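# Move cart through self-closing door into yellow bay

## Task

Get the utility cart through the self-closing door and into the yellow-taped bay in the next room, parked so that all four of its wheels sit fully within the tape and none rest on the tape itself. The case of copy paper has to finish in the cart's upper tray without any part of it overhanging the tray's edges. The door must be closed when you finish. One or both robots may be used, but the task fails if either robot tips over or is left leaning.

## Robot and tools

Robots: r1 and r2 are identical Hello Robot Stretch 4 units. Each has an omni-wheel base, a lift that slides up a mast, an arm that telescopes forward, a wrist with yaw, pitch and roll, and a two-finger gripper. A robot stands about 1.6 m tall, and its base edge lies no more than 0.23 m from its base origin. The two robots act independently and never wait for one another.

Frames: all positions are in metres. The base frame sits on the floor beneath the centre of the base, with x ahead, y to the left and z up. hand_pose is reported in this frame as a point between the open fingertips, and the printed value can be slightly wrong. The odometry frame is wherever the base frame was when the scene began. Each robot reports only in its own frames, so judge where the robots are relative to each other from camera images, lidar_m and wrist_depth_mm.

move: the arguments are r1, r2, cameras and blocking. blocking must always be false; true or omitting it gets the call refused. The call returns in roughly half a second while motion continues. Inside r1 or r2 you give base, joints or both, optionally with speeds, pace and contact_limits; alternatively end_of_arm alone. A robot you do not name keeps whatever it was doing. base is a relative offset from where the base last reported itself: translate_m (forward positive, -2 to 2 m), strafe_m (left positive, -2 to 2 m), rotate_rad (counter-clockwise positive, -3.2 to 3.2 rad). translate_m and strafe_m may be combined for a straight diagonal; rotate_rad must be alone. joints holds absolute targets: lift_m 0 to 1.2; arm_m 0 to 0.55; wrist_yaw_rad -1.134 to 4.276 (0 ahead, positive leftward, 3.14 tucked back); wrist_pitch_rad -1.117 to 4.259 (0 level, 1.57 pointing down); wrist_roll_rad -1.117 to 4.259 (positive clockwise as seen from behind the gripper); gripper_m -0.038 to 0.141, the fingertip gap. Joint targets beyond range get clipped; other out-of-range values are refused. pace is slow, default, fast or max (base up to 0.1/0.3/0.4/0.6 m/s; lift 0.15 to 0.5 m/s; arm 0.1 to 0.7 m/s; wrist fixed at 1.82 rad/s). A high lift slows the base, down to 0.3 m/s at lift_m 1.2. speeds gives one joint its own top speed (not gripper_m). contact_limits, from 0 (gentlest) to 1, sets how hard arm_m, lift_m or a base command may push before halting; default 0.5. Put each limit next to its own command; a base limit stays in force until the next action naming base. Even at 0 the arm only stops after a firm push, so for a light touch aim 1 to 3 mm beyond contact. end_of_arm: "enable_torque" revives wrist or gripper motors that shut off. Any motion ends with time_out after 14 s. cameras lists camera names (r1_head_camera, r1_head_left_camera, r1_head_right_camera, r1_wrist_camera, and the same for r2) or "all"; an empty list shows none. A move with no action returns full state, images and the scene number.

Results: the move line gives each moved robot done or its worst status. Robots not named show as "as last shown". Statuses: moving, done (wheels turned the commanded amount, even if slipping), off_target, contact_stop (that motion went slack), time_out (target dropped), limit_stop_at_own_body, limit_stop_at_tilt (lean over 6 degrees; lift, arm and wheels go slack until it eases), torque_fault. An unrequested stop, or a refused call, cancels the remaining move, wait and finished_scene calls in that reply. on_its_own reports uncommanded behaviour such as slack joints or odd resting current. lidar_m: 12 distances, sector 1 straight ahead, then counter-clockwise (4 left, 7 behind, 10 right); "-" means nothing seen or closer than 0.25 m; clear objects and thin legs may be missed. wrist_depth_mm: a 7 by 7 grid, 100 to 2000 mm. base_odometry counts wheel turns; a gap above about 0.1 rad between turned_by_wheels and turned_by_imu suggests a hit or slip. base_tilt is in degrees with a per-robot bias of up to 3. motor_effort is percent of maximum, peak in brackets; servo_current is in mA.

wait: seconds 0 to 10, plus cameras; returns early once a running move ends. stop: brakes all running motion on both robots; it also re-brakes wheels left slack, and a "stop:" line tells whether they hold. zoom_image: camera plus region [x0, y0, x1, y1] in pixels of that camera's latest image, at most 504 by 504. finished_scene: scene is the current scene's number; this cannot be undone, and the goal must hold without the robots.

The scene keeps running while you think; commands made earlier keep executing.

Gripping: command a gap more than 0.015 smaller than the object; about 0.06 smaller resists tugs. For bars or handles close to -0.02 or below. Only a servo_current rise shows a real grip. Open the fingers before turning the base or wrist if they clamp a thin rim.

Avoid: any firm contact between the robots, including one gripper squeezing the other's fingers; once bases touch, even millimetres more is a hard press. When both carry one load, their travel can differ by up to 3 cm per metre and can tip one over. Self-collision risks: gripper over the base with a low lift, wrist pitched up and rolled, or yaw plus pitch below about -1.1. Do not turn or drive with over 1 kg held and arm_m above 0.2. Keep lift contact limit at 0.3 or more for 2 kg. Do not drop items, slam the door, strike fixed or heavy objects hard, or let things fall far. Loose objects may occasionally be nudged by outside forces.

Each tool is called after ">>>" in YAML: its name, and indented under it one key for each argument.

## Session

>>> move:

Scene clock: 0.00 s.
r1.base_odometry: x=+0.000 y=+0.000 heading=+0.000
r1.turned_by_wheels: +0.000
r1.turned_by_imu: +0.000
r1.base_tilt: forward=-1.6 right=+1.3
r1.lidar_m: 1.92 2.25 3.81 1.93 0.97 0.84 0.83 0.93 0.77 0.76 0.93 1.59
r1.base_status: not commanded
r1.joint_positions: lift_m=+0.127 arm_m=+0.000 wrist_yaw_rad=+3.089 wrist_pitch_rad=+0.002 wrist_roll_rad=+0.000 gripper_m=+0.056
r1.joint_status: not commanded
r1.measured_speeds: all 0
r1.motor_effort: lift_m=+20 arm_m=-4 wheel_0=+0 wheel_1=+1 wheel_2=+1
r1.servo_current: wrist_yaw_rad=39 wrist_pitch_rad=46 wrist_roll_rad=65 gripper_m=39
r1.hand_pose: x=-0.1125 y=+0.1024 z=+0.3046 quat_wxyz=(+0.026, -0.001, +0.000, +1.000) (m; r1's base frame)
r1.wrist_depth_mm: 137 138 - - - - - / 113 139 - - - - - / 117 140 224 - - - - / 137 161 - - - - - / - - - - - - - / - - 191 - 187 - - / 842 759 750 788 788 732 768
r2.base_odometry: x=+0.000 y=+0.000 heading=+0.000
r2.turned_by_wheels: +0.000
r2.turned_by_imu: +0.000
r2.base_tilt: forward=-0.6 right=+0.1
r2.lidar_m: 2.02 1.45 1.40 1.49 2.01 2.22 2.34 3.17 1.60 3.62 2.59 2.46
r2.base_status: not commanded
r2.joint_positions: lift_m=+0.295 arm_m=+0.000 wrist_yaw_rad=+3.133 wrist_pitch_rad=+0.002 wrist_roll_rad=+0.000 gripper_m=+0.056
r2.joint_status: not commanded
r2.measured_speeds: all 0
r2.motor_effort: lift_m=+18 arm_m=-4 wheel_0=+0 wheel_1=-1 wheel_2=+0
r2.servo_current: wrist_yaw_rad=46 wrist_pitch_rad=39 wrist_roll_rad=46 gripper_m=59
r2.hand_pose: x=-0.1167 y=+0.0898 z=+0.4727 quat_wxyz=(+0.004, -0.001, +0.000, +1.000) (m; r2's base frame)
r2.wrist_depth_mm: - 140 - - - - - / - 126 150 - - - - / - 130 185 - - - - / 144 143 272 - - - - / 229 - - - - - - / 226 1576 196 1576 190 1618 1464 / 226 1060 1138 - - 1025 1060
pictures: r1_head_camera, r1_head_left_camera, r1_head_right_camera, r1_wrist_camera, r2_head_camera, r2_head_left_camera, r2_head_right_camera, r2_wrist_camera
Images, in order (width x height): r1_head_camera 420x560, r1_head_left_camera 420x672, r1_head_right_camera 420x672, r1_wrist_camera 616x392, r2_head_camera 420x560, r2_head_left_camera 420x672, r2_head_right_camera 420x672, r2_wrist_camera 616x392.

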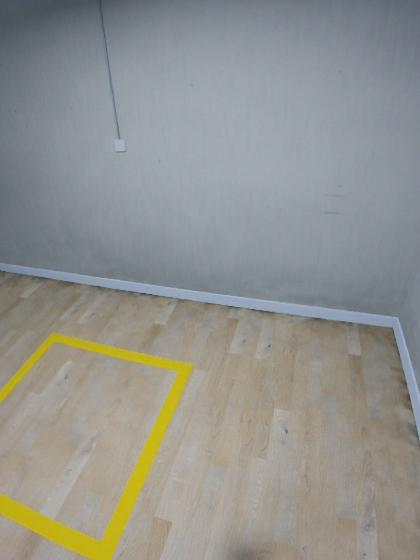

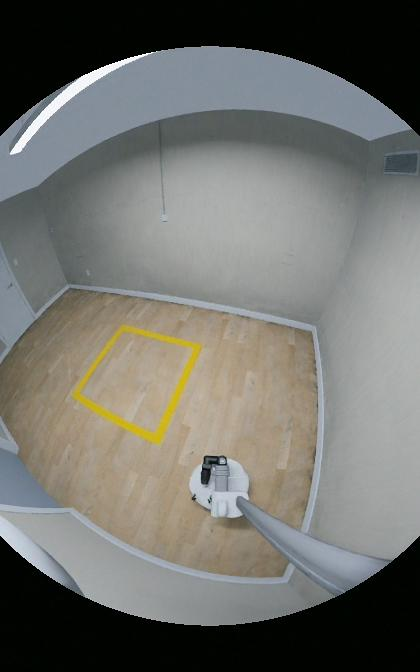

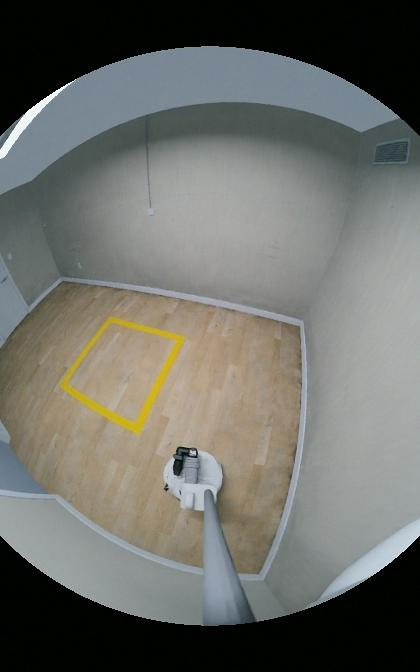

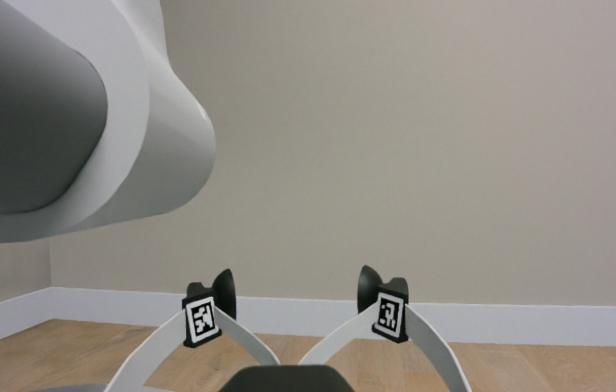

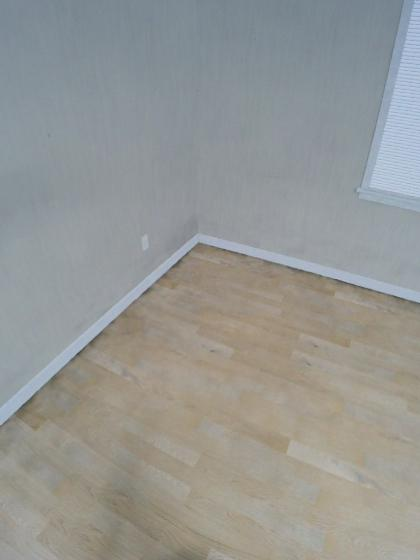

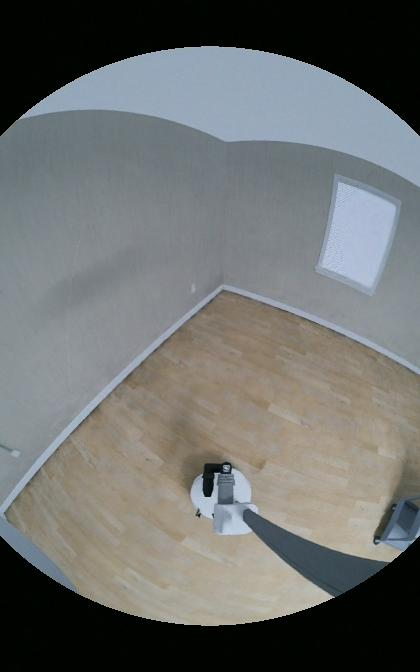

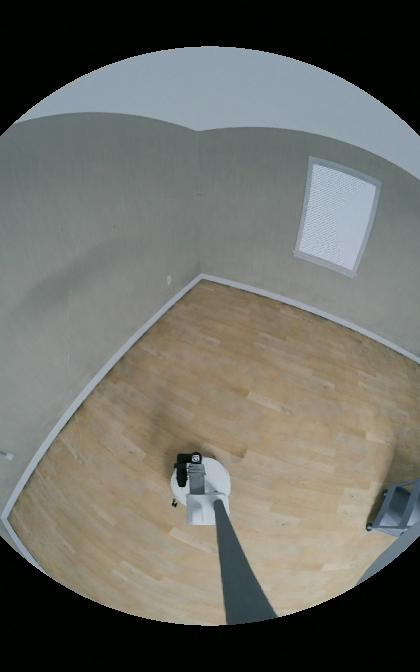

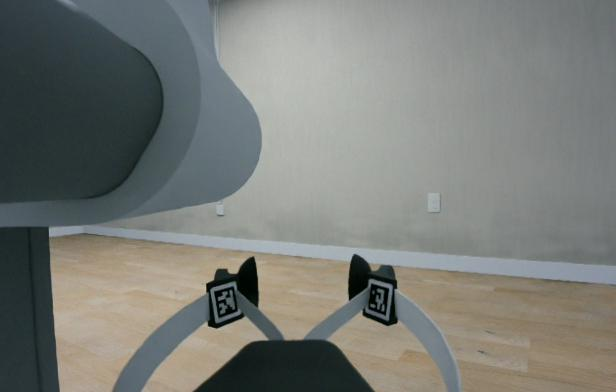

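>>> move:
  r1: {"base":{"rotate_rad":1.5},"pace":"fast"}
  r2: {"base":{"rotate_rad":-1.5},"pace":"fast"}
  blocking: false

>>> wait:
  seconds: 3

>>> wait:
  seconds: 1
  cameras: ["all"]

Scene clock: 3.93 s.
move: r1 moving; r2 moving
r1.base_odometry: x=+0.000 y=+0.000 heading=+0.378
r1.turned_by_wheels: +0.378
r1.turned_by_imu: +0.379
r1.base_tilt: forward=-1.6 right=+1.2
r1.lidar_m: 2.06 3.10 2.42 1.11 0.86 0.81 0.91 0.78 0.78 0.85 1.27 1.93
r1.base_status: rotate_rad moving
r1.joint_positions: lift_m=+0.127 arm_m=+0.000 wrist_yaw_rad=+3.089 wrist_pitch_rad=+0.002 wrist_roll_rad=+0.000 gripper_m=+0.056
r1.joint_status: not commanded
r1.measured_speeds: translate_m=+0.000 strafe_m=+0.000 rotate_rad=+1.458 lift_m=+0.000 arm_m=+0.000 wrist_yaw_rad=+0.000 wrist_pitch_rad=+0.000 wrist_roll_rad=+0.000
r1.motor_effort: lift_m=+20(20) arm_m=-4(4) wheel_0=-9(10) wheel_1=-8(10) wheel_2=-9(9)
r1.servo_current: wrist_yaw_rad=59(59) wrist_pitch_rad=39(46) wrist_roll_rad=46(59) gripper_m=39(39)
r1.hand_pose: x=-0.1125 y=+0.1024 z=+0.3046 quat_wxyz=(+0.026, -0.001, +0.000, +1.000) (m; r1's base frame)
r1.wrist_depth_mm: 136 138 - - - - - / 113 139 - - - - - / 118 140 229 - - - - / 137 161 - - - - - / - - - - - - - / - 991 190 - 187 - - / 778 750 750 798 750 699 -
r2.base_odometry: x=+0.000 y=+0.000 heading=-0.378
r2.turned_by_wheels: -0.378
r2.turned_by_imu: -0.366
r2.base_tilt: forward=-0.7 right=+0.1
r2.lidar_m: 2.47 1.77 1.43 1.38 1.56 2.26 2.24 2.48 3.79 1.63 3.18 2.52
r2.base_status: rotate_rad moving
r2.joint_positions: lift_m=+0.295 arm_m=+0.000 wrist_yaw_rad=+3.133 wrist_pitch_rad=+0.002 wrist_roll_rad=+0.000 gripper_m=+0.056
r2.joint_status: not commanded
r2.measured_speeds: translate_m=+0.000 strafe_m=-0.001 rotate_rad=-1.461 lift_m=+0.000 arm_m=+0.000 wrist_yaw_rad=+0.000 wrist_pitch_rad=+0.000 wrist_roll_rad=+0.000
r2.motor_effort: lift_m=+18(18) arm_m=-4(4) wheel_0=+9(10) wheel_1=+10(12) wheel_2=+11(12)
r2.servo_current: wrist_yaw_rad=33(52) wrist_pitch_rad=39(46) wrist_roll_rad=52(52) gripper_m=39(59)
r2.hand_pose: x=-0.1167 y=+0.0898 z=+0.4727 quat_wxyz=(+0.004, -0.001, +0.000, +1.000) (m; r2's base frame)
r2.wrist_depth_mm: - 141 - - - - - / - 127 150 - - - - / - 130 184 - - - - / 144 143 272 - - - - / 229 - - - - - - / 227 1576 196 1576 190 1661 1464 / 226 1060 1138 - - 1060 1060
pictures: none

Scene clock: 5.13 s.
earlier move: r1 done; r2 done
r1.base_odometry: x=+0.000 y=+0.000 heading=+1.500
r1.turned_by_wheels: +1.122
r1.turned_by_imu: +1.129
r1.base_tilt: forward=-1.6 right=+1.3
r1.lidar_m: 2.25 1.05 0.85 0.83 0.93 0.79 0.76 0.87 1.40 1.93 2.12 3.37
r1.base_status: done
r1.joint_positions: lift_m=+0.127 arm_m=+0.000 wrist_yaw_rad=+3.089 wrist_pitch_rad=+0.002 wrist_roll_rad=+0.000 gripper_m=+0.056
r1.joint_status: not commanded
r1.measured_speeds: all 0
r1.motor_effort: lift_m=+20(20) arm_m=-4(4) wheel_0=+0(11) wheel_1=-1(10) wheel_2=+1(10)
r1.servo_current: wrist_yaw_rad=59(59) wrist_pitch_rad=46(52) wrist_roll_rad=65(65) gripper_m=39(46)
r1.hand_pose: x=-0.1125 y=+0.1024 z=+0.3046 quat_wxyz=(+0.026, -0.001, +0.000, +1.000) (m; r1's base frame)
r1.wrist_depth_mm: 136 138 - - - - - / 113 139 - - - - - / 117 139 229 - - - - / 137 161 - - - - - / - - - - - - - / - - 191 - 187 - - / 831 741 750 143 750 732 768
r2.base_odometry: x=+0.000 y=+0.000 heading=-1.499
r2.turned_by_wheels: -1.122
r2.turned_by_imu: -1.092
r2.base_tilt: forward=-0.7 right=+0.1
r2.lidar_m: 3.33 2.55 2.46 1.91 1.44 1.38 1.54 2.21 2.22 2.38 3.48 1.61
r2.base_status: done
r2.joint_positions: lift_m=+0.295 arm_m=+0.000 wrist_yaw_rad=+3.133 wrist_pitch_rad=+0.002 wrist_roll_rad=+0.000 gripper_m=+0.056
r2.joint_status: not commanded
r2.measured_speeds: all 0
r2.motor_effort: lift_m=+18(18) arm_m=-4(4) wheel_0=+3(13) wheel_1=+1(14) wheel_2=+3(12)
r2.servo_current: wrist_yaw_rad=39(59) wrist_pitch_rad=33(46) wrist_roll_rad=46(52) gripper_m=46(59)
r2.hand_pose: x=-0.1167 y=+0.0898 z=+0.4727 quat_wxyz=(+0.004, -0.001, +0.000, +1.000) (m; r2's base frame)
r2.wrist_depth_mm: - 140 - - - - - / - 127 141 - - - - / - 129 185 - - - - / 144 143 264 - - - - / 229 - - - - - - / 228 1576 196 1308 190 - - / 227 1060 1160 - - 1025 1060
wait: 1.20 of 3 s (r1 and r2 have come to rest)
pictures: none

Scene clock: 6.13 s.
r1.base_odometry: x=+0.000 y=+0.000 heading=+1.500
r1.turned_by_wheels: +0.000
r1.turned_by_imu: +0.000
r1.base_tilt: forward=-1.6 right=+1.3
r1.lidar_m: 2.25 1.05 0.86 0.83 0.95 0.78 0.77 0.85 1.42 1.93 2.13 3.36
r1.base_status: done
r1.joint_positions: lift_m=+0.127 arm_m=+0.000 wrist_yaw_rad=+3.089 wrist_pitch_rad=+0.002 wrist_roll_rad=+0.000 gripper_m=+0.056
r1.joint_status: not commanded
r1.measured_speeds: all 0
r1.motor_effort: lift_m=+20(20) arm_m=-4(4) wheel_0=-1(11) wheel_1=-1(10) wheel_2=+1(10)
r1.servo_current: wrist_yaw_rad=52(59) wrist_pitch_rad=39(52) wrist_roll_rad=46(65) gripper_m=39(46)
r1.hand_pose: x=-0.1125 y=+0.1024 z=+0.3046 quat_wxyz=(+0.026, -0.001, +0.000, +1.000) (m; r1's base frame)
r1.wrist_depth_mm: 136 139 - - - - - / 113 139 - - - - - / 117 140 228 - - - - / 137 161 - - - - - / - - - - - - - / - - 190 - 187 - - / 842 750 750 143 741 732 768
r2.base_odometry: x=+0.000 y=+0.000 heading=-1.499
r2.turned_by_wheels: +0.000
r2.turned_by_imu: +0.000
r2.base_tilt: forward=-0.7 right=+0.1
r2.lidar_m: 3.31 2.54 2.50 1.89 1.43 1.39 1.54 2.22 2.22 2.39 3.46 1.60
r2.base_status: done
r2.joint_positions: lift_m=+0.295 arm_m=+0.000 wrist_yaw_rad=+3.133 wrist_pitch_rad=+0.002 wrist_roll_rad=+0.000 gripper_m=+0.056
r2.joint_status: not commanded
r2.measured_speeds: all 0
r2.motor_effort: lift_m=+18(18) arm_m=-4(4) wheel_0=+3(13) wheel_1=+1(14) wheel_2=+3(12)
r2.servo_current: wrist_yaw_rad=52(59) wrist_pitch_rad=39(46) wrist_roll_rad=46(52) gripper_m=52(59)
r2.hand_pose: x=-0.1167 y=+0.0898 z=+0.4727 quat_wxyz=(+0.004, -0.001, +0.000, +1.000) (m; r2's base frame)
r2.wrist_depth_mm: - 141 - - - - - / - 127 142 - - - - / - 130 184 - - - - / 144 143 264 - - - - / 229 - - - - - - / 227 1576 196 1336 190 - - / 225 1060 1160 - - 1060 1060
wait: 1.00 s; at rest by 0.27 s
pictures: r1_head_camera, r1_head_left_camera, r1_head_right_camera, r1_wrist_camera, r2_head_camera, r2_head_left_camera, r2_head_right_camera, r2_wrist_camera
Images, in order (width x height): r1_head_camera 420x560, r1_head_left_camera 420x672, r1_head_right_camera 420x672, r1_wrist_camera 616x392, r2_head_camera 420x560, r2_head_left_camera 420x672, r2_head_right_camera 420x672, r2_wrist_camera 616x392.

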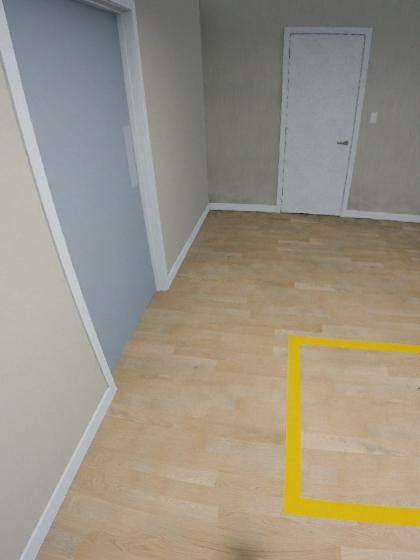

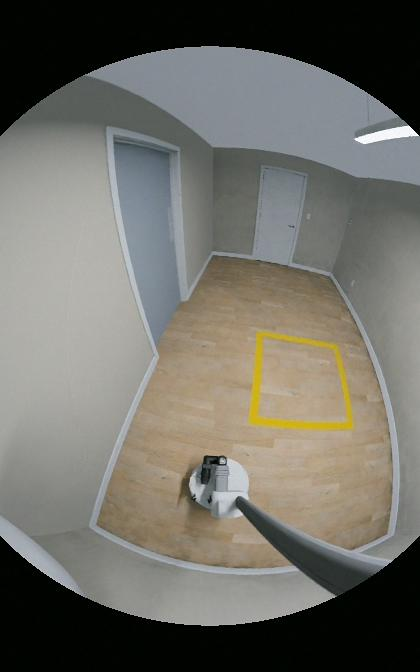

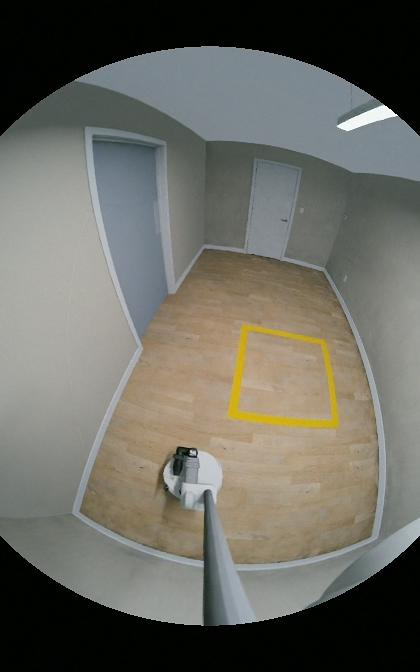

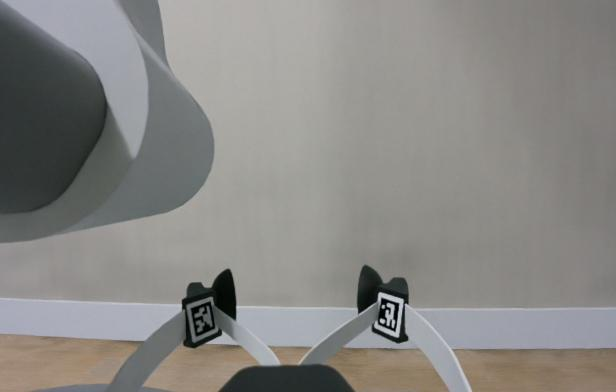

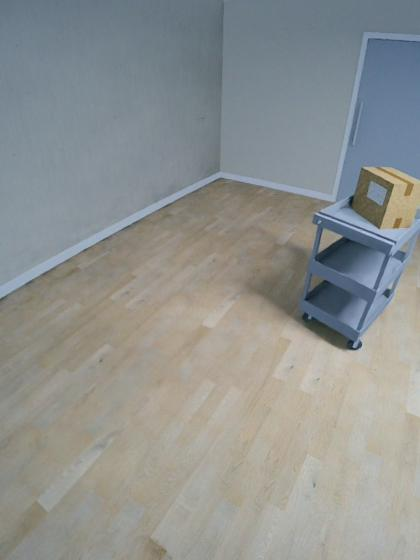

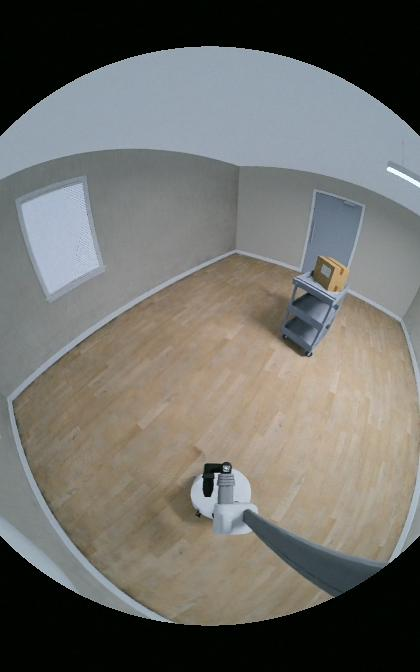

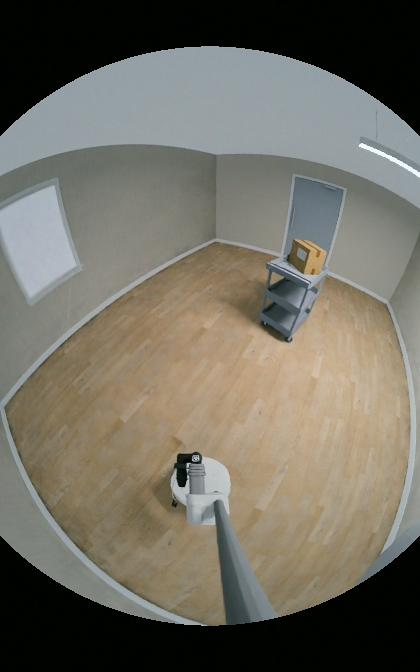

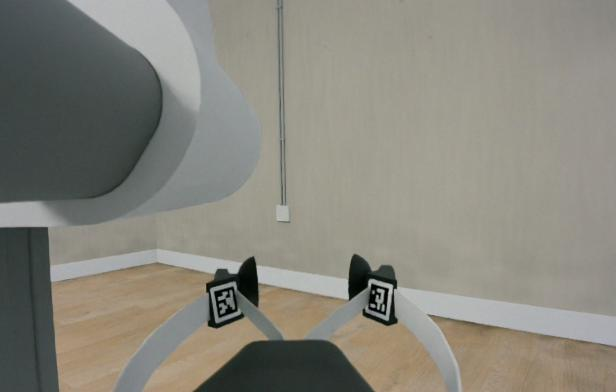

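>>> zoom_image:
  camera: "r2_head_camera"
  region: [270, 20, 420, 370]

>>> zoom_image:
  camera: "r1_head_camera"
  region: [0, 0, 220, 400]

>>> zoom_image:
  camera: "r2_head_right_camera"
  region: [240, 150, 420, 370]

Scaled by 1.440 from the camera's 420x560 image, which has a finer 1200x1600 frame.

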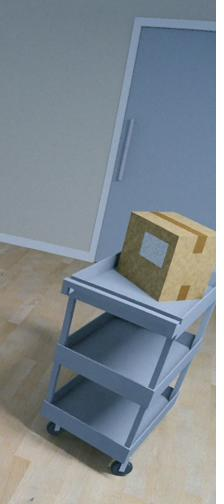

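Scaled by 1.260 from the camera's 420x560 image, which has a finer 600x800 frame.

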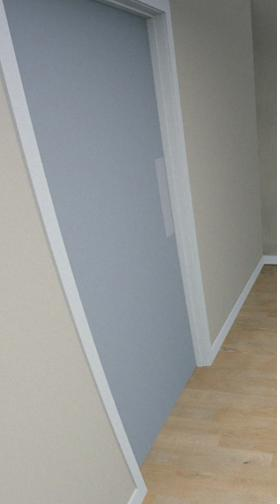

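Scaled by 2.291 from the camera's 420x672 image, which has a finer 600x960 frame.

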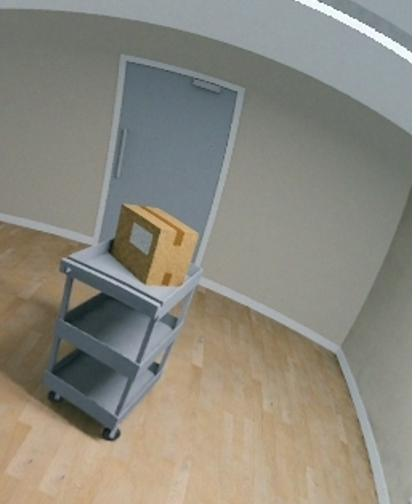

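>>> move:
  r1: {"base":{"rotate_rad":-0.14},"pace":"fast"}
  r2: {"base":{"rotate_rad":-0.55},"joints":{"lift_m":0.6},"pace":"fast"}
  blocking: false

>>> wait:
  seconds: 1

>>> move:
  r1: {"base":{"translate_m":0.9},"pace":"fast"}
  cameras: ["r1_head_camera","r2_head_camera","r2_head_left_camera","r2_head_right_camera"]
  blocking: false

Scene clock: 68.53 s.
move: r1 moving; r2 moving
r1.base_odometry: x=+0.000 y=+0.000 heading=+1.360
r1.turned_by_wheels: -0.140
r1.turned_by_imu: -0.141
r1.base_tilt: forward=-1.6 right=+1.3
r1.lidar_m: 2.99 1.21 0.87 0.83 0.89 0.81 0.76 0.82 1.17 1.93 2.03 2.87
r1.base_status: rotate_rad moving
r1.joint_positions: lift_m=+0.127 arm_m=+0.000 wrist_yaw_rad=+3.089 wrist_pitch_rad=+0.002 wrist_roll_rad=+0.000 gripper_m=+0.056
r1.joint_status: not commanded
r1.measured_speeds: all 0
r1.motor_effort: lift_m=+20(20) arm_m=-4(4) wheel_0=+0(6) wheel_1=+0(6) wheel_2=+0(6)
r1.servo_current: wrist_yaw_rad=39(65) wrist_pitch_rad=39(52) wrist_roll_rad=46(59) gripper_m=33(46)
r1.hand_pose: x=-0.1125 y=+0.1024 z=+0.3046 quat_wxyz=(+0.026, -0.001, +0.000, +1.000) (m; r1's base frame)
r1.wrist_depth_mm: 136 138 - - - - - / 113 139 - - - - - / 118 140 230 - - - - / 137 161 - - - - - / - - - - - - - / - - 190 - 188 - - / 798 707 759 143 750 778 820
r2.base_odometry: x=+0.000 y=+0.000 heading=-1.862
r2.turned_by_wheels: -0.363
r2.turned_by_imu: -0.352
r2.base_tilt: forward=-0.7 right=+0.1
r2.lidar_m: 1.60 2.96 2.50 2.51 1.64 1.41 1.42 1.64 2.23 2.23 2.56 1.62
r2.base_status: rotate_rad moving
r2.joint_positions: lift_m=+0.358 arm_m=+0.000 wrist_yaw_rad=+3.133 wrist_pitch_rad=+0.002 wrist_roll_rad=+0.000 gripper_m=+0.056
r2.joint_status: lift_m moving
r2.measured_speeds: translate_m=-0.001 strafe_m=+0.001 rotate_rad=-1.118 lift_m=+0.244 arm_m=+0.000 wrist_yaw_rad=+0.000 wrist_pitch_rad=+0.000 wrist_roll_rad=+0.000
r2.motor_effort: lift_m=+22(25) arm_m=-4(4) wheel_0=+5(11) wheel_1=+5(11) wheel_2=+5(12)
r2.servo_current: wrist_yaw_rad=52(59) wrist_pitch_rad=46(46) wrist_roll_rad=46(52) gripper_m=52(52)
r2.hand_pose: x=-0.1167 y=+0.0898 z=+0.5357 quat_wxyz=(+0.004, -0.001, +0.000, +1.000) (m; r2's base frame)
r2.wrist_depth_mm: - 141 - - - - - / - 126 142 - - - - / - 129 185 - - - - / 144 143 206 - - - - / 219 - - - - - - / 227 1576 192 171 190 - - / 226 1160 1281 - - 1138 1160
pictures: none

Scene clock: 68.77 s.
earlier move: r1 done; r2 moving
r1.base_odometry: x=+0.000 y=+0.000 heading=+1.360
r1.turned_by_wheels: +0.000
r1.turned_by_imu: +0.000
r1.base_tilt: forward=-1.6 right=+1.3
r1.lidar_m: 3.01 1.18 0.89 0.82 0.90 0.80 0.79 0.83 1.18 1.92 2.02 2.82
r1.base_status: done
r1.joint_positions: lift_m=+0.127 arm_m=+0.000 wrist_yaw_rad=+3.089 wrist_pitch_rad=+0.002 wrist_roll_rad=+0.000 gripper_m=+0.056
r1.joint_status: not commanded
r1.measured_speeds: all 0
r1.motor_effort: lift_m=+20(20) arm_m=-4(4) wheel_0=+0(6) wheel_1=+0(6) wheel_2=+0(6)
r1.servo_current: wrist_yaw_rad=59(65) wrist_pitch_rad=46(52) wrist_roll_rad=39(59) gripper_m=52(52)
r1.hand_pose: x=-0.1125 y=+0.1024 z=+0.3046 quat_wxyz=(+0.026, -0.001, +0.000, +1.000) (m; r1's base frame)
r1.wrist_depth_mm: 136 138 - - - - - / 113 139 - - - - - / 118 140 228 - - - - / 137 162 - - - - - / - - - - - - - / - - 190 - 187 - - / 798 699 750 143 732 778 820
r2.base_odometry: x=+0.000 y=+0.000 heading=-2.028
r2.turned_by_wheels: -0.165
r2.turned_by_imu: -0.161
r2.base_tilt: forward=-0.7 right=+0.1
r2.lidar_m: 1.59 3.31 2.54 2.48 1.88 1.44 1.39 1.50 2.22 2.23 2.40 3.44
r2.base_status: rotate_rad moving
r2.joint_positions: lift_m=+0.430 arm_m=+0.000 wrist_yaw_rad=+3.133 wrist_pitch_rad=+0.002 wrist_roll_rad=+0.000 gripper_m=+0.056
r2.joint_status: lift_m moving
r2.measured_speeds: translate_m=+0.000 strafe_m=+0.000 rotate_rad=-0.412 lift_m=+0.360 arm_m=+0.000 wrist_yaw_rad=+0.000 wrist_pitch_rad=+0.000 wrist_roll_rad=+0.000
r2.motor_effort: lift_m=+22(26) arm_m=-4(4) wheel_0=+2(11) wheel_1=+3(11) wheel_2=+3(12)
r2.servo_current: wrist_yaw_rad=33(65) wrist_pitch_rad=39(46) wrist_roll_rad=33(52) gripper_m=52(52)
r2.hand_pose: x=-0.1167 y=+0.0898 z=+0.6080 quat_wxyz=(+0.004, -0.001, +0.000, +1.000) (m; r2's base frame)
r2.wrist_depth_mm: - 141 - - - - - / - 126 142 - - - - / - 129 185 - - - - / 144 144 207 - - - - / 220 - - - - - - / 220 - 189 - 188 - - / 227 1308 1397 - - 1281 1255
wait: 0.23 of 1 s (r1 has come to rest)
pictures: none

Scene clock: 69.27 s.
earlier move: r2 moving
move: r1 moving
r1.base_odometry: x=+0.010 y=+0.049 heading=+1.360
r1.turned_by_wheels: +0.000
r1.turned_by_imu: +0.000
r1.base_tilt: forward=-1.6 right=+1.3
r1.lidar_m: 2.99 1.20 0.88 0.83 0.87 0.86 0.81 0.86 1.26 1.92 2.04 2.86
r1.base_status: translate_m moving
r1.joint_positions: lift_m=+0.127 arm_m=+0.000 wrist_yaw_rad=+3.089 wrist_pitch_rad=+0.002 wrist_roll_rad=+0.000 gripper_m=+0.056
r1.joint_status: not commanded
r1.measured_speeds: translate_m=+0.194 strafe_m=-0.001 rotate_rad=-0.002 lift_m=+0.000 arm_m=+0.000 wrist_yaw_rad=+0.000 wrist_pitch_rad=+0.000 wrist_roll_rad=+0.000
r1.motor_effort: lift_m=+20(20) arm_m=-4(4) wheel_0=+9(10) wheel_1=+4(8) wheel_2=-11(11)
r1.servo_current: wrist_yaw_rad=59(59) wrist_pitch_rad=46(46) wrist_roll_rad=65(65) gripper_m=39(46)
r1.hand_pose: x=-0.1125 y=+0.1024 z=+0.3046 quat_wxyz=(+0.026, -0.001, +0.000, +1.000) (m; r1's base frame)
r1.wrist_depth_mm: - 137 - - - - - / - 137 - - - - - / 110 138 204 - - - - / 124 139 236 - - - - / - - - - - - - / - - 191 - 188 - - / 842 741 750 788 798 768 809
r2.base_odometry: x=+0.000 y=+0.000 heading=-2.049
r2.turned_by_wheels: -0.021
r2.turned_by_imu: -0.020
r2.base_tilt: forward=-0.7 right=+0.1
r2.lidar_m: 1.62 3.37 2.55 2.48 1.92 1.44 1.41 1.49 2.11 2.22 2.37 3.36
r2.base_status: done
r2.joint_positions: lift_m=+0.573 arm_m=+0.000 wrist_yaw_rad=+3.133 wrist_pitch_rad=+0.002 wrist_roll_rad=+0.000 gripper_m=+0.056
r2.joint_status: lift_m moving
r2.measured_speeds: translate_m=+0.000 strafe_m=+0.000 rotate_rad=+0.000 lift_m=+0.171 arm_m=+0.000 wrist_yaw_rad=+0.000 wrist_pitch_rad=+0.000 wrist_roll_rad=+0.000
r2.motor_effort: lift_m=+22(25) arm_m=-4(4) wheel_0=+4(5) wheel_1=+1(1) wheel_2=+4(4)
r2.servo_current: wrist_yaw_rad=46(52) wrist_pitch_rad=39(46) wrist_roll_rad=46(52) gripper_m=52(52)
r2.hand_pose: x=-0.1167 y=+0.0898 z=+0.7510 quat_wxyz=(+0.004, -0.001, +0.000, +1.000) (m; r2's base frame)
r2.wrist_depth_mm: - 141 - - - - - / - 126 141 - - - - / - 129 184 - - - - / 144 143 217 - - - - / 220 - - - - - - / 220 - 190 - 187 - - / 225 125 - - - - -
pictures: r1_head_camera, r2_head_camera, r2_head_left_camera, r2_head_right_camera
Images, in order (width x height): r1_head_camera 420x560, r2_head_camera 420x560, r2_head_left_camera 420x672, r2_head_right_camera 420x672.

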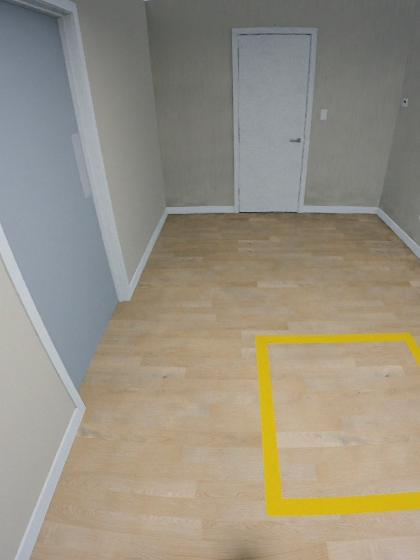

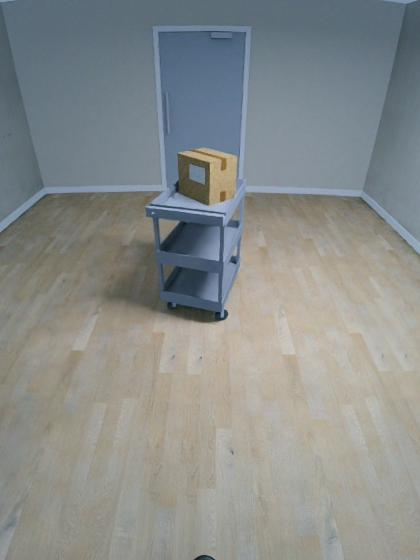

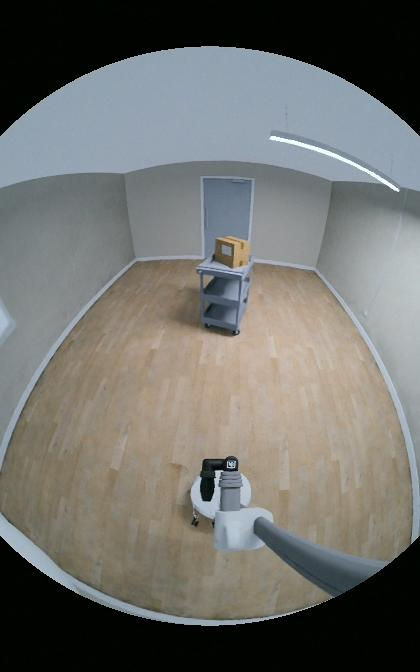

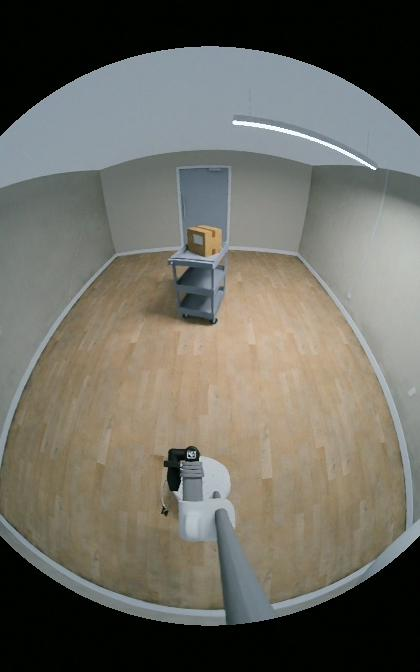

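>>> zoom_image:
  camera: "r2_head_camera"
  region: [130, 130, 270, 330]

>>> move:
  cameras: ["r1_head_camera","r1_head_left_camera"]

Scaled by 2.520 from the camera's 420x560 image, which has a finer 1200x1600 frame.

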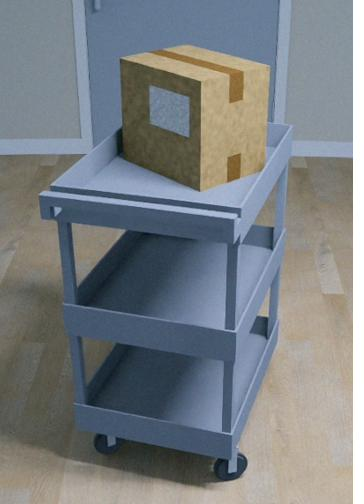

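Scene clock: 72.43 s.
earlier move: r1 done; r2 done
r1.base_odometry: x=+0.188 y=+0.880 heading=+1.360
r1.turned_by_wheels: +0.000
r1.turned_by_imu: +0.000
r1.base_tilt: forward=-1.6 right=+1.2
r1.lidar_m: 2.91 1.26 0.92 0.80 0.88 1.24 1.67 1.77 2.04 1.93 2.05 2.89
r1.base_status: done
r1.joint_positions: lift_m=+0.127 arm_m=+0.000 wrist_yaw_rad=+3.089 wrist_pitch_rad=+0.002 wrist_roll_rad=+0.000 gripper_m=+0.056
r1.joint_status: not commanded
r1.measured_speeds: all 0
r1.motor_effort: lift_m=+20(20) arm_m=-4(4) wheel_0=+1(10) wheel_1=-1(8) wheel_2=+1(13)
r1.servo_current: wrist_yaw_rad=33(72) wrist_pitch_rad=46(52) wrist_roll_rad=39(65) gripper_m=39(52)
r1.hand_pose: x=-0.1125 y=+0.1024 z=+0.3046 quat_wxyz=(+0.026, -0.001, +0.000, +1.000) (m; r1's base frame)
r1.wrist_depth_mm: 136 139 - - - - - / 113 139 - - - - - / 118 140 228 - - - - / 137 162 - - - - - / 1661 - - - - - - / 1182 1205 193 1182 188 1138 960 / 854 741 759 798 788 778 809
r2.base_odometry: x=+0.000 y=+0.000 heading=-2.049
r2.turned_by_wheels: +0.000
r2.turned_by_imu: +0.000
r2.base_tilt: forward=-0.7 right=+0.1
r2.lidar_m: 1.59 3.39 2.57 2.48 1.92 1.48 1.40 1.50 2.19 2.22 2.35 3.42
r2.base_status: done
r2.joint_positions: lift_m=+0.600 arm_m=+0.000 wrist_yaw_rad=+3.133 wrist_pitch_rad=+0.002 wrist_roll_rad=+0.000 gripper_m=+0.056
r2.joint_status: all done
r2.measured_speeds: all 0
r2.motor_effort: lift_m=+21(25) arm_m=-4(4) wheel_0=+4(5) wheel_1=+1(2) wheel_2=+4(4)
r2.servo_current: wrist_yaw_rad=39(65) wrist_pitch_rad=46(46) wrist_roll_rad=46(59) gripper_m=52(52)
r2.hand_pose: x=-0.1167 y=+0.0898 z=+0.7775 quat_wxyz=(+0.004, -0.001, +0.000, +1.000) (m; r2's base frame)
r2.wrist_depth_mm: - 141 - - - - - / - 126 141 - - - - / - 130 183 - - - - / 144 143 216 - - - - / 220 - - - - - - / 220 - 190 - 187 - - / 224 125 - - - - -
pictures: r1_head_camera, r1_head_left_camera
Images, in order (width x height): r1_head_camera 420x560, r1_head_left_camera 420x672.

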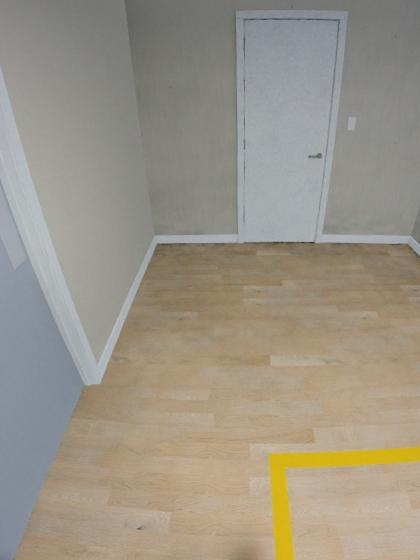

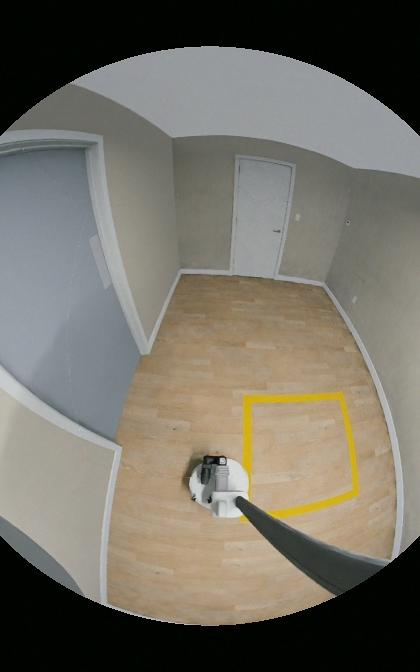

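>>> move:
  r1: {"base":{"rotate_rad":1.57},"pace":"fast"}
  r2: {"base":{"translate_m":0.7},"pace":"fast"}
  blocking: false

>>> wait:
  seconds: 3

>>> wait:
  seconds: 2
  cameras: ["r1_head_camera","r1_head_left_camera","r2_head_camera"]

Scene clock: 80.63 s.
move: r1 moving; r2 moving
r1.base_odometry: x=+0.188 y=+0.880 heading=+1.738
r1.turned_by_wheels: +0.378
r1.turned_by_imu: +0.379
r1.base_tilt: forward=-1.6 right=+1.2
r1.lidar_m: 1.45 0.95 0.80 0.81 1.07 1.67 1.71 2.14 1.98 2.01 2.54 3.03
r1.base_status: rotate_rad moving
r1.joint_positions: lift_m=+0.127 arm_m=+0.000 wrist_yaw_rad=+3.089 wrist_pitch_rad=+0.002 wrist_roll_rad=+0.000 gripper_m=+0.056
r1.joint_status: not commanded
r1.measured_speeds: translate_m=+0.000 strafe_m=+0.000 rotate_rad=+1.460 lift_m=+0.000 arm_m=+0.000 wrist_yaw_rad=+0.000 wrist_pitch_rad=+0.000 wrist_roll_rad=+0.000
r1.motor_effort: lift_m=+20(20) arm_m=-4(4) wheel_0=-9(9) wheel_1=-8(9) wheel_2=-9(9)
r1.servo_current: wrist_yaw_rad=65(65) wrist_pitch_rad=33(52) wrist_roll_rad=52(65) gripper_m=46(46)
r1.hand_pose: x=-0.1125 y=+0.1024 z=+0.3046 quat_wxyz=(+0.026, -0.001, +0.000, +1.000) (m; r1's base frame)
r1.wrist_depth_mm: 136 139 - - - - - / 113 139 - - - - - / 118 140 229 - - - - / 137 161 - - - - - / 1863 - - - - - - / 1182 1182 194 1182 187 1182 1160 / 842 741 750 809 798 768 809
r2.base_odometry: x=-0.023 y=-0.045 heading=-2.049
r2.turned_by_wheels: +0.000
r2.turned_by_imu: +0.000
r2.base_tilt: forward=-0.7 right=+0.0
r2.lidar_m: 1.58 3.39 2.53 2.48 1.99 1.50 1.45 1.54 2.20 2.24 2.36 3.40
r2.base_status: translate_m moving
r2.joint_positions: lift_m=+0.600 arm_m=+0.000 wrist_yaw_rad=+3.133 wrist_pitch_rad=+0.002 wrist_roll_rad=+0.000 gripper_m=+0.056
r2.joint_status: not commanded
r2.measured_speeds: translate_m=+0.195 strafe_m=+0.002 rotate_rad=-0.003 lift_m=+0.000 arm_m=+0.000 wrist_yaw_rad=+0.000 wrist_pitch_rad=+0.000 wrist_roll_rad=+0.000
r2.motor_effort: lift_m=+21(21) arm_m=-4(4) wheel_0=+6(15) wheel_1=+10(10) wheel_2=-16(16)
r2.servo_current: wrist_yaw_rad=46(52) wrist_pitch_rad=33(46) wrist_roll_rad=52(52) gripper_m=52(52)
r2.hand_pose: x=-0.1167 y=+0.0898 z=+0.7775 quat_wxyz=(+0.004, -0.001, +0.000, +1.000) (m; r2's base frame)
r2.wrist_depth_mm: - 140 - - - - - / - 123 145 - - - - / - 127 187 - - - - / 144 143 216 - - - - / 218 - - - - - - / 216 - 190 - 188 - - / 223 125 - - - - -
pictures: none

Scene clock: 81.87 s.
earlier move: r1 done; r2 moving
r1.base_odometry: x=+0.188 y=+0.880 heading=+2.930
r1.turned_by_wheels: +1.191
r1.turned_by_imu: +1.199
r1.base_tilt: forward=-1.6 right=+1.3
r1.lidar_m: 0.81 0.85 1.21 1.66 1.72 2.00 1.95 2.06 2.88 3.03 1.29 0.94
r1.base_status: done
r1.joint_positions: lift_m=+0.127 arm_m=+0.000 wrist_yaw_rad=+3.089 wrist_pitch_rad=+0.002 wrist_roll_rad=+0.000 gripper_m=+0.056
r1.joint_status: not commanded
r1.measured_speeds: all 0
r1.motor_effort: lift_m=+20(20) arm_m=-4(4) wheel_0=-3(11) wheel_1=-1(10) wheel_2=-1(10)
r1.servo_current: wrist_yaw_rad=59(72) wrist_pitch_rad=46(52) wrist_roll_rad=46(65) gripper_m=39(52)
r1.hand_pose: x=-0.1125 y=+0.1024 z=+0.3046 quat_wxyz=(+0.026, -0.001, +0.000, +1.000) (m; r1's base frame)
r1.wrist_depth_mm: 136 138 - - - - - / 113 139 - - - - - / 117 140 272 - - - - / 137 161 - - - - - / 1921 - - - - - - / 1182 1205 193 1205 187 1160 1138 / 866 750 759 798 732 778 820
r2.base_odometry: x=-0.227 y=-0.439 heading=-2.049
r2.turned_by_wheels: +0.000
r2.turned_by_imu: +0.001
r2.base_tilt: forward=-0.7 right=+0.1
r2.lidar_m: 1.13 3.37 2.55 2.45 2.55 1.97 1.90 2.03 2.30 2.26 2.41 3.39
r2.base_status: translate_m moving
r2.joint_positions: lift_m=+0.600 arm_m=+0.000 wrist_yaw_rad=+3.133 wrist_pitch_rad=+0.002 wrist_roll_rad=+0.000 gripper_m=+0.056
r2.joint_status: not commanded
r2.measured_speeds: translate_m=+0.400 strafe_m=+0.000 rotate_rad=+0.001 lift_m=+0.000 arm_m=+0.000 wrist_yaw_rad=+0.000 wrist_pitch_rad=+0.000 wrist_roll_rad=+0.000
r2.motor_effort: lift_m=+21(21) arm_m=-4(4) wheel_0=+4(15) wheel_1=+7(10) wheel_2=-9(18)
r2.servo_current: wrist_yaw_rad=52(59) wrist_pitch_rad=39(46) wrist_roll_rad=46(59) gripper_m=52(52)
r2.hand_pose: x=-0.1167 y=+0.0898 z=+0.7775 quat_wxyz=(+0.004, -0.001, +0.000, +1.000) (m; r2's base frame)
r2.wrist_depth_mm: - 140 - - - - - / - 123 145 - - - - / - 128 188 - - - - / 144 143 293 - - - - / 227 - - - - - - / 218 - 196 - 189 - - / 223 1661 1808 - - 1708 1661
wait: 1.23 of 3 s (r1 has come to rest)
pictures: none

Scene clock: 83.17 s.
earlier move: r2 done
r1.base_odometry: x=+0.188 y=+0.880 heading=+2.930
r1.turned_by_wheels: +0.000
r1.turned_by_imu: +0.000
r1.base_tilt: forward=-1.6 right=+1.3
r1.lidar_m: 0.80 0.86 1.18 1.67 1.73 2.01 1.95 2.06 2.88 3.04 1.28 0.92
r1.base_status: done
r1.joint_positions: lift_m=+0.127 arm_m=+0.000 wrist_yaw_rad=+3.089 wrist_pitch_rad=+0.002 wrist_roll_rad=+0.000 gripper_m=+0.056
r1.joint_status: not commanded
r1.measured_speeds: all 0
r1.motor_effort: lift_m=+20(20) arm_m=-4(4) wheel_0=-2(11) wheel_1=-1(10) wheel_2=-1(10)
r1.servo_current: wrist_yaw_rad=65(72) wrist_pitch_rad=39(52) wrist_roll_rad=59(65) gripper_m=39(52)
r1.hand_pose: x=-0.1125 y=+0.1024 z=+0.3046 quat_wxyz=(+0.026, -0.001, +0.000, +1.000) (m; r1's base frame)
r1.wrist_depth_mm: 136 139 - - - - - / 113 139 - - - - - / 118 140 271 - - - - / 137 160 - - - - - / 1863 - - - - - - / 1160 1205 193 1182 188 1160 1138 / 831 750 759 788 750 778 820
r2.base_odometry: x=-0.322 y=-0.622 heading=-2.049
r2.turned_by_wheels: +0.000
r2.turned_by_imu: +0.001
r2.base_tilt: forward=-0.6 right=+0.1
r2.lidar_m: 0.90 3.34 2.53 2.45 2.61 2.14 2.11 2.19 2.34 2.25 2.42 3.45
r2.base_status: done
r2.joint_positions: lift_m=+0.600 arm_m=+0.000 wrist_yaw_rad=+3.133 wrist_pitch_rad=+0.002 wrist_roll_rad=+0.000 gripper_m=+0.056
r2.joint_status: not commanded
r2.measured_speeds: all 0
r2.motor_effort: lift_m=+21(21) arm_m=-3(4) wheel_0=+2(15) wheel_1=+2(10) wheel_2=-3(18)
r2.servo_current: wrist_yaw_rad=52(59) wrist_pitch_rad=46(46) wrist_roll_rad=39(59) gripper_m=46(59)
r2.hand_pose: x=-0.1167 y=+0.0898 z=+0.7775 quat_wxyz=(+0.004, -0.001, +0.000, +1.000) (m; r2's base frame)
r2.wrist_depth_mm: - 141 - - - - - / - 126 150 - - - - / - 130 185 - - - - / 144 143 263 - - - - / 229 - - - - - - / 227 - 196 - 191 - - / 226 1708 1808 - - 1708 1661
wait: 1.30 of 2 s (r2 has come to rest)
pictures: r1_head_camera, r1_head_left_camera, r2_head_camera
Images, in order (width x height): r1_head_camera 420x560, r1_head_left_camera 420x672, r2_head_camera 420x560.

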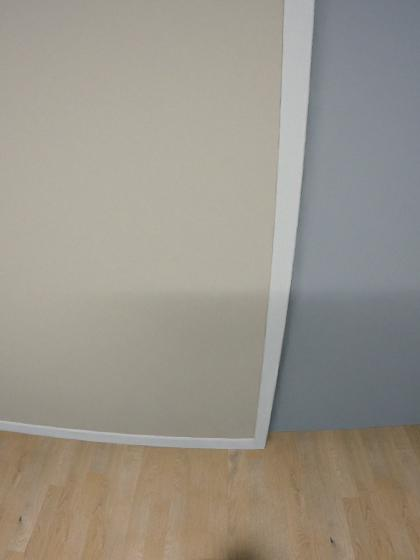

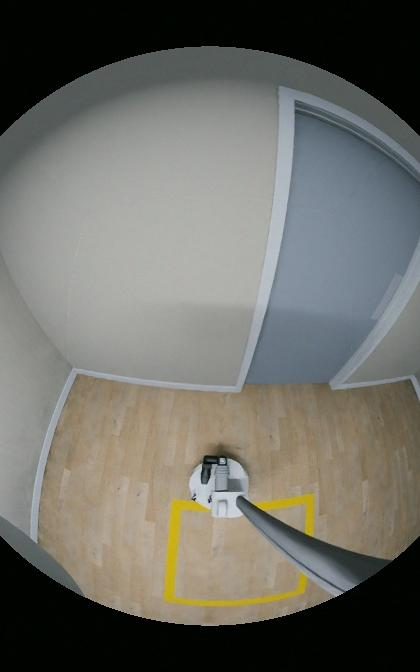

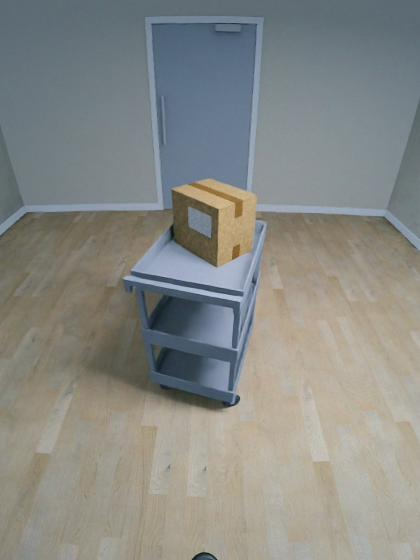

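>>> move:
  r1: {"base":{"strafe_m":-0.6},"pace":"fast"}
  r2: {"joints":{"lift_m":0.75,"wrist_yaw_rad":0,"gripper_m":0.13},"pace":"fast"}
  blocking: false

>>> wait:
  seconds: 3

>>> wait:
  seconds: 1
  cameras: ["r1_head_camera","r1_head_right_camera","r2_head_camera","r2_wrist_camera"]

Scene clock: 103.97 s.
move: r1 moving; r2 moving
r1.base_odometry: x=+0.200 y=+0.937 heading=+2.930
r1.turned_by_wheels: +0.000
r1.turned_by_imu: -0.001
r1.base_tilt: forward=-1.6 right=+1.3
r1.lidar_m: 0.81 0.87 1.19 1.72 1.81 2.03 1.96 2.08 2.88 3.00 1.25 0.91
r1.base_status: strafe_m moving
r1.joint_positions: lift_m=+0.127 arm_m=+0.000 wrist_yaw_rad=+3.089 wrist_pitch_rad=+0.002 wrist_roll_rad=+0.000 gripper_m=+0.056
r1.joint_status: not commanded
r1.measured_speeds: translate_m=+0.000 strafe_m=-0.225 rotate_rad=+0.000 lift_m=+0.000 arm_m=+0.000 wrist_yaw_rad=+0.000 wrist_pitch_rad=+0.000 wrist_roll_rad=+0.000
r1.motor_effort: lift_m=+20(20) arm_m=-4(4) wheel_0=+11(12) wheel_1=-13(13) wheel_2=-1(1)
r1.servo_current: wrist_yaw_rad=59(65) wrist_pitch_rad=39(46) wrist_roll_rad=39(59) gripper_m=39(52)
r1.hand_pose: x=-0.1125 y=+0.1024 z=+0.3046 quat_wxyz=(+0.026, -0.001, +0.000, +1.000) (m; r1's base frame)
r1.wrist_depth_mm: 136 138 - - - - - / 114 139 - - - - - / 118 140 274 - - - - / 137 162 - - - - - / 1921 - - - - - - / 1182 1182 194 1182 187 1182 1160 / 831 759 750 788 699 788 809
r2.base_odometry: x=-0.322 y=-0.622 heading=-2.049
r2.turned_by_wheels: +0.000
r2.turned_by_imu: +0.000
r2.base_tilt: forward=-0.7 right=+0.1
r2.lidar_m: 0.93 3.36 2.52 2.45 2.65 2.18 2.12 2.26 2.33 2.25 2.40 3.42
r2.base_status: not commanded
r2.joint_positions: lift_m=+0.663 arm_m=+0.000 wrist_yaw_rad=+2.521 wrist_pitch_rad=+0.002 wrist_roll_rad=+0.000 gripper_m=+0.075
r2.joint_status: lift_m moving; wrist_yaw_rad moving; gripper_m moving
r2.measured_speeds: translate_m=+0.000 strafe_m=+0.000 rotate_rad=+0.000 lift_m=+0.243 arm_m=+0.000 wrist_yaw_rad=-1.740 wrist_pitch_rad=+0.000 wrist_roll_rad=+0.000
r2.motor_effort: lift_m=+24(25) arm_m=-4(4) wheel_0=+2(3) wheel_1=+2(2) wheel_2=-3(3)
r2.servo_current: wrist_yaw_rad=85(156) wrist_pitch_rad=46(46) wrist_roll_rad=39(59) gripper_m=111(111)
r2.hand_pose: x=-0.0128 y=+0.2388 z=+0.8407 quat_wxyz=(+0.305, -0.001, +0.000, +0.952) (m; r2's base frame)
r2.wrist_depth_mm: - - - - - - - / - - - - - - - / - - - - - - - / - - - - - - - / - - - - - - - / - - 190 - 189 - - / 1756 1661 1921 - 1863 1708 1756
pictures: none

Scene clock: 105.80 s.
earlier move: r1 moving; r2 done
r1.base_odometry: x=+0.314 y=+1.467 heading=+2.930
r1.turned_by_wheels: +0.000
r1.turned_by_imu: -0.004
r1.base_tilt: forward=-1.6 right=+1.3
r1.lidar_m: 0.86 0.90 1.19 2.25 2.38 2.04 1.98 2.09 2.54 2.41 1.14 0.91
r1.base_status: strafe_m moving
r1.joint_positions: lift_m=+0.127 arm_m=+0.000 wrist_yaw_rad=+3.089 wrist_pitch_rad=+0.002 wrist_roll_rad=+0.000 gripper_m=+0.056
r1.joint_status: not commanded
r1.measured_speeds: translate_m=+0.000 strafe_m=-0.020 rotate_rad=-0.001 lift_m=+0.000 arm_m=+0.000 wrist_yaw_rad=+0.000 wrist_pitch_rad=+0.000 wrist_roll_rad=+0.000
r1.motor_effort: lift_m=+20(20) arm_m=-4(4) wheel_0=+0(14) wheel_1=+4(13) wheel_2=-1(2)
r1.servo_current: wrist_yaw_rad=46(72) wrist_pitch_rad=46(52) wrist_roll_rad=59(72) gripper_m=46(52)
r1.hand_pose: x=-0.1125 y=+0.1024 z=+0.3046 quat_wxyz=(+0.026, -0.001, +0.000, +1.000) (m; r1's base frame)
r1.wrist_depth_mm: - 138 - - - - - / - 138 - - - - - / 113 138 224 - - - - / 131 145 - - - - - / 1921 - - - - - - / 1160 1205 193 1205 187 1182 1229 / 831 759 759 798 798 788 820
r2.base_odometry: x=-0.322 y=-0.622 heading=-2.049
r2.turned_by_wheels: +0.000
r2.turned_by_imu: +0.000
r2.base_tilt: forward=-0.7 right=+0.1
r2.lidar_m: 0.92 3.37 2.53 2.47 2.62 2.16 2.11 2.25 2.34 2.27 2.43 3.40
r2.base_status: not commanded
r2.joint_positions: lift_m=+0.750 arm_m=+0.000 wrist_yaw_rad=+0.003 wrist_pitch_rad=+0.002 wrist_roll_rad=+0.000 gripper_m=+0.130
r2.joint_status: all done
r2.measured_speeds: all 0
r2.motor_effort: lift_m=+21(26) arm_m=-4(4) wheel_0=+2(3) wheel_1=+2(3) wheel_2=-3(3)
r2.servo_current: wrist_yaw_rad=46(156) wrist_pitch_rad=39(52) wrist_roll_rad=46(59) gripper_m=46(124)
r2.hand_pose: x=+0.4596 y=-0.0866 z=+0.9275 quat_wxyz=(+1.000, +0.000, +0.001, +0.001) (m; r2's base frame)
r2.wrist_depth_mm: - - - - - - - / - - - - - - - / - - - - - - - / - - - 1025 - - - / - - - 1025 1281 - - / - - 201 - 213 - - / - 1983 - - - 1983 -
wait: 1.83 of 3 s (r2 has come to rest)
pictures: none

Scene clock: 106.13 s.
earlier move: r1 done
r1.base_odometry: x=+0.314 y=+1.467 heading=+2.930
r1.turned_by_wheels: +0.000
r1.turned_by_imu: +0.000
r1.base_tilt: forward=-1.6 right=+1.2
r1.lidar_m: 0.87 0.91 1.17 2.26 2.36 2.07 1.97 2.10 2.54 2.45 1.14 0.92
r1.base_status: done
r1.joint_positions: lift_m=+0.127 arm_m=+0.000 wrist_yaw_rad=+3.089 wrist_pitch_rad=+0.002 wrist_roll_rad=+0.000 gripper_m=+0.056
r1.joint_status: not commanded
r1.measured_speeds: all 0
r1.motor_effort: lift_m=+20(20) arm_m=-4(4) wheel_0=-2(14) wheel_1=+2(13) wheel_2=-1(2)
r1.servo_current: wrist_yaw_rad=39(72) wrist_pitch_rad=39(52) wrist_roll_rad=46(72) gripper_m=46(52)
r1.hand_pose: x=-0.1125 y=+0.1024 z=+0.3046 quat_wxyz=(+0.026, -0.001, +0.000, +1.000) (m; r1's base frame)
r1.wrist_depth_mm: - 137 - - - - - / - 137 - - - - - / 112 138 220 - - - - / 129 143 - - - - - / 1708 - - - - - - / 1160 1182 193 1205 187 1160 1118 / 842 759 750 809 798 768 809
r2.base_odometry: x=-0.322 y=-0.622 heading=-2.049
r2.turned_by_wheels: +0.000
r2.turned_by_imu: +0.000
r2.base_tilt: forward=-0.7 right=+0.1
r2.lidar_m: 0.90 3.34 2.53 2.45 2.61 2.13 2.11 2.21 2.32 2.26 2.41 3.45
r2.base_status: not commanded
r2.joint_positions: lift_m=+0.750 arm_m=+0.000 wrist_yaw_rad=+0.003 wrist_pitch_rad=+0.002 wrist_roll_rad=+0.000 gripper_m=+0.130
r2.joint_status: all done
r2.measured_speeds: all 0
r2.motor_effort: lift_m=+21(26) arm_m=-4(4) wheel_0=+2(3) wheel_1=+2(3) wheel_2=-3(3)
r2.servo_current: wrist_yaw_rad=39(156) wrist_pitch_rad=39(52) wrist_roll_rad=52(59) gripper_m=46(124)
r2.hand_pose: x=+0.4596 y=-0.0866 z=+0.9275 quat_wxyz=(+1.000, +0.000, +0.001, +0.001) (m; r2's base frame)
r2.wrist_depth_mm: - - - - - - - / - - - - - - - / - - - - - - - / - - - 1042 - - - / - - - 1025 1255 - - / - - 201 - 213 - - / - 1921 - - - 1921 1921
wait: 0.33 of 1 s (r1 has come to rest)
pictures: r1_head_camera, r1_head_right_camera, r2_head_camera, r2_wrist_camera
Images, in order (width x height): r1_head_camera 420x560, r1_head_right_camera 420x672, r2_head_camera 420x560, r2_wrist_camera 616x392.

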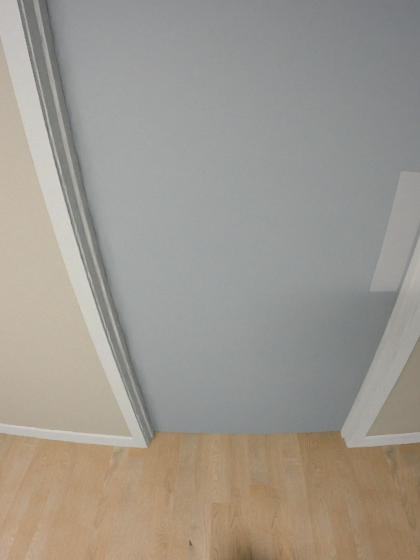

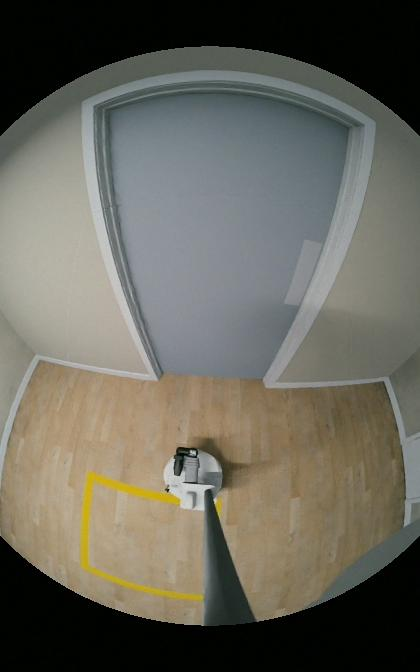

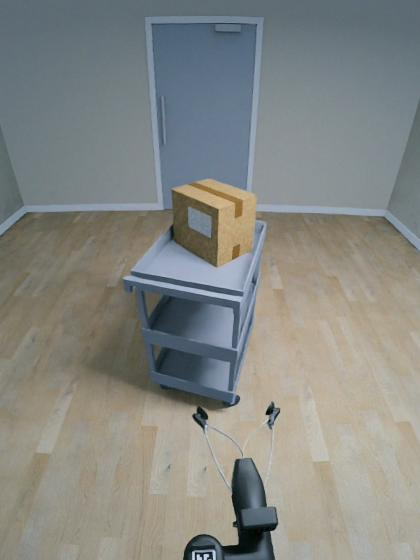

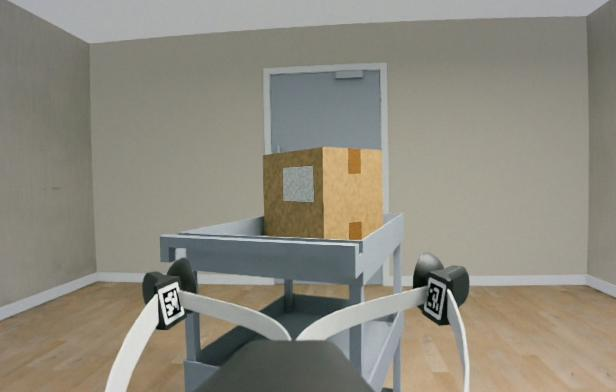

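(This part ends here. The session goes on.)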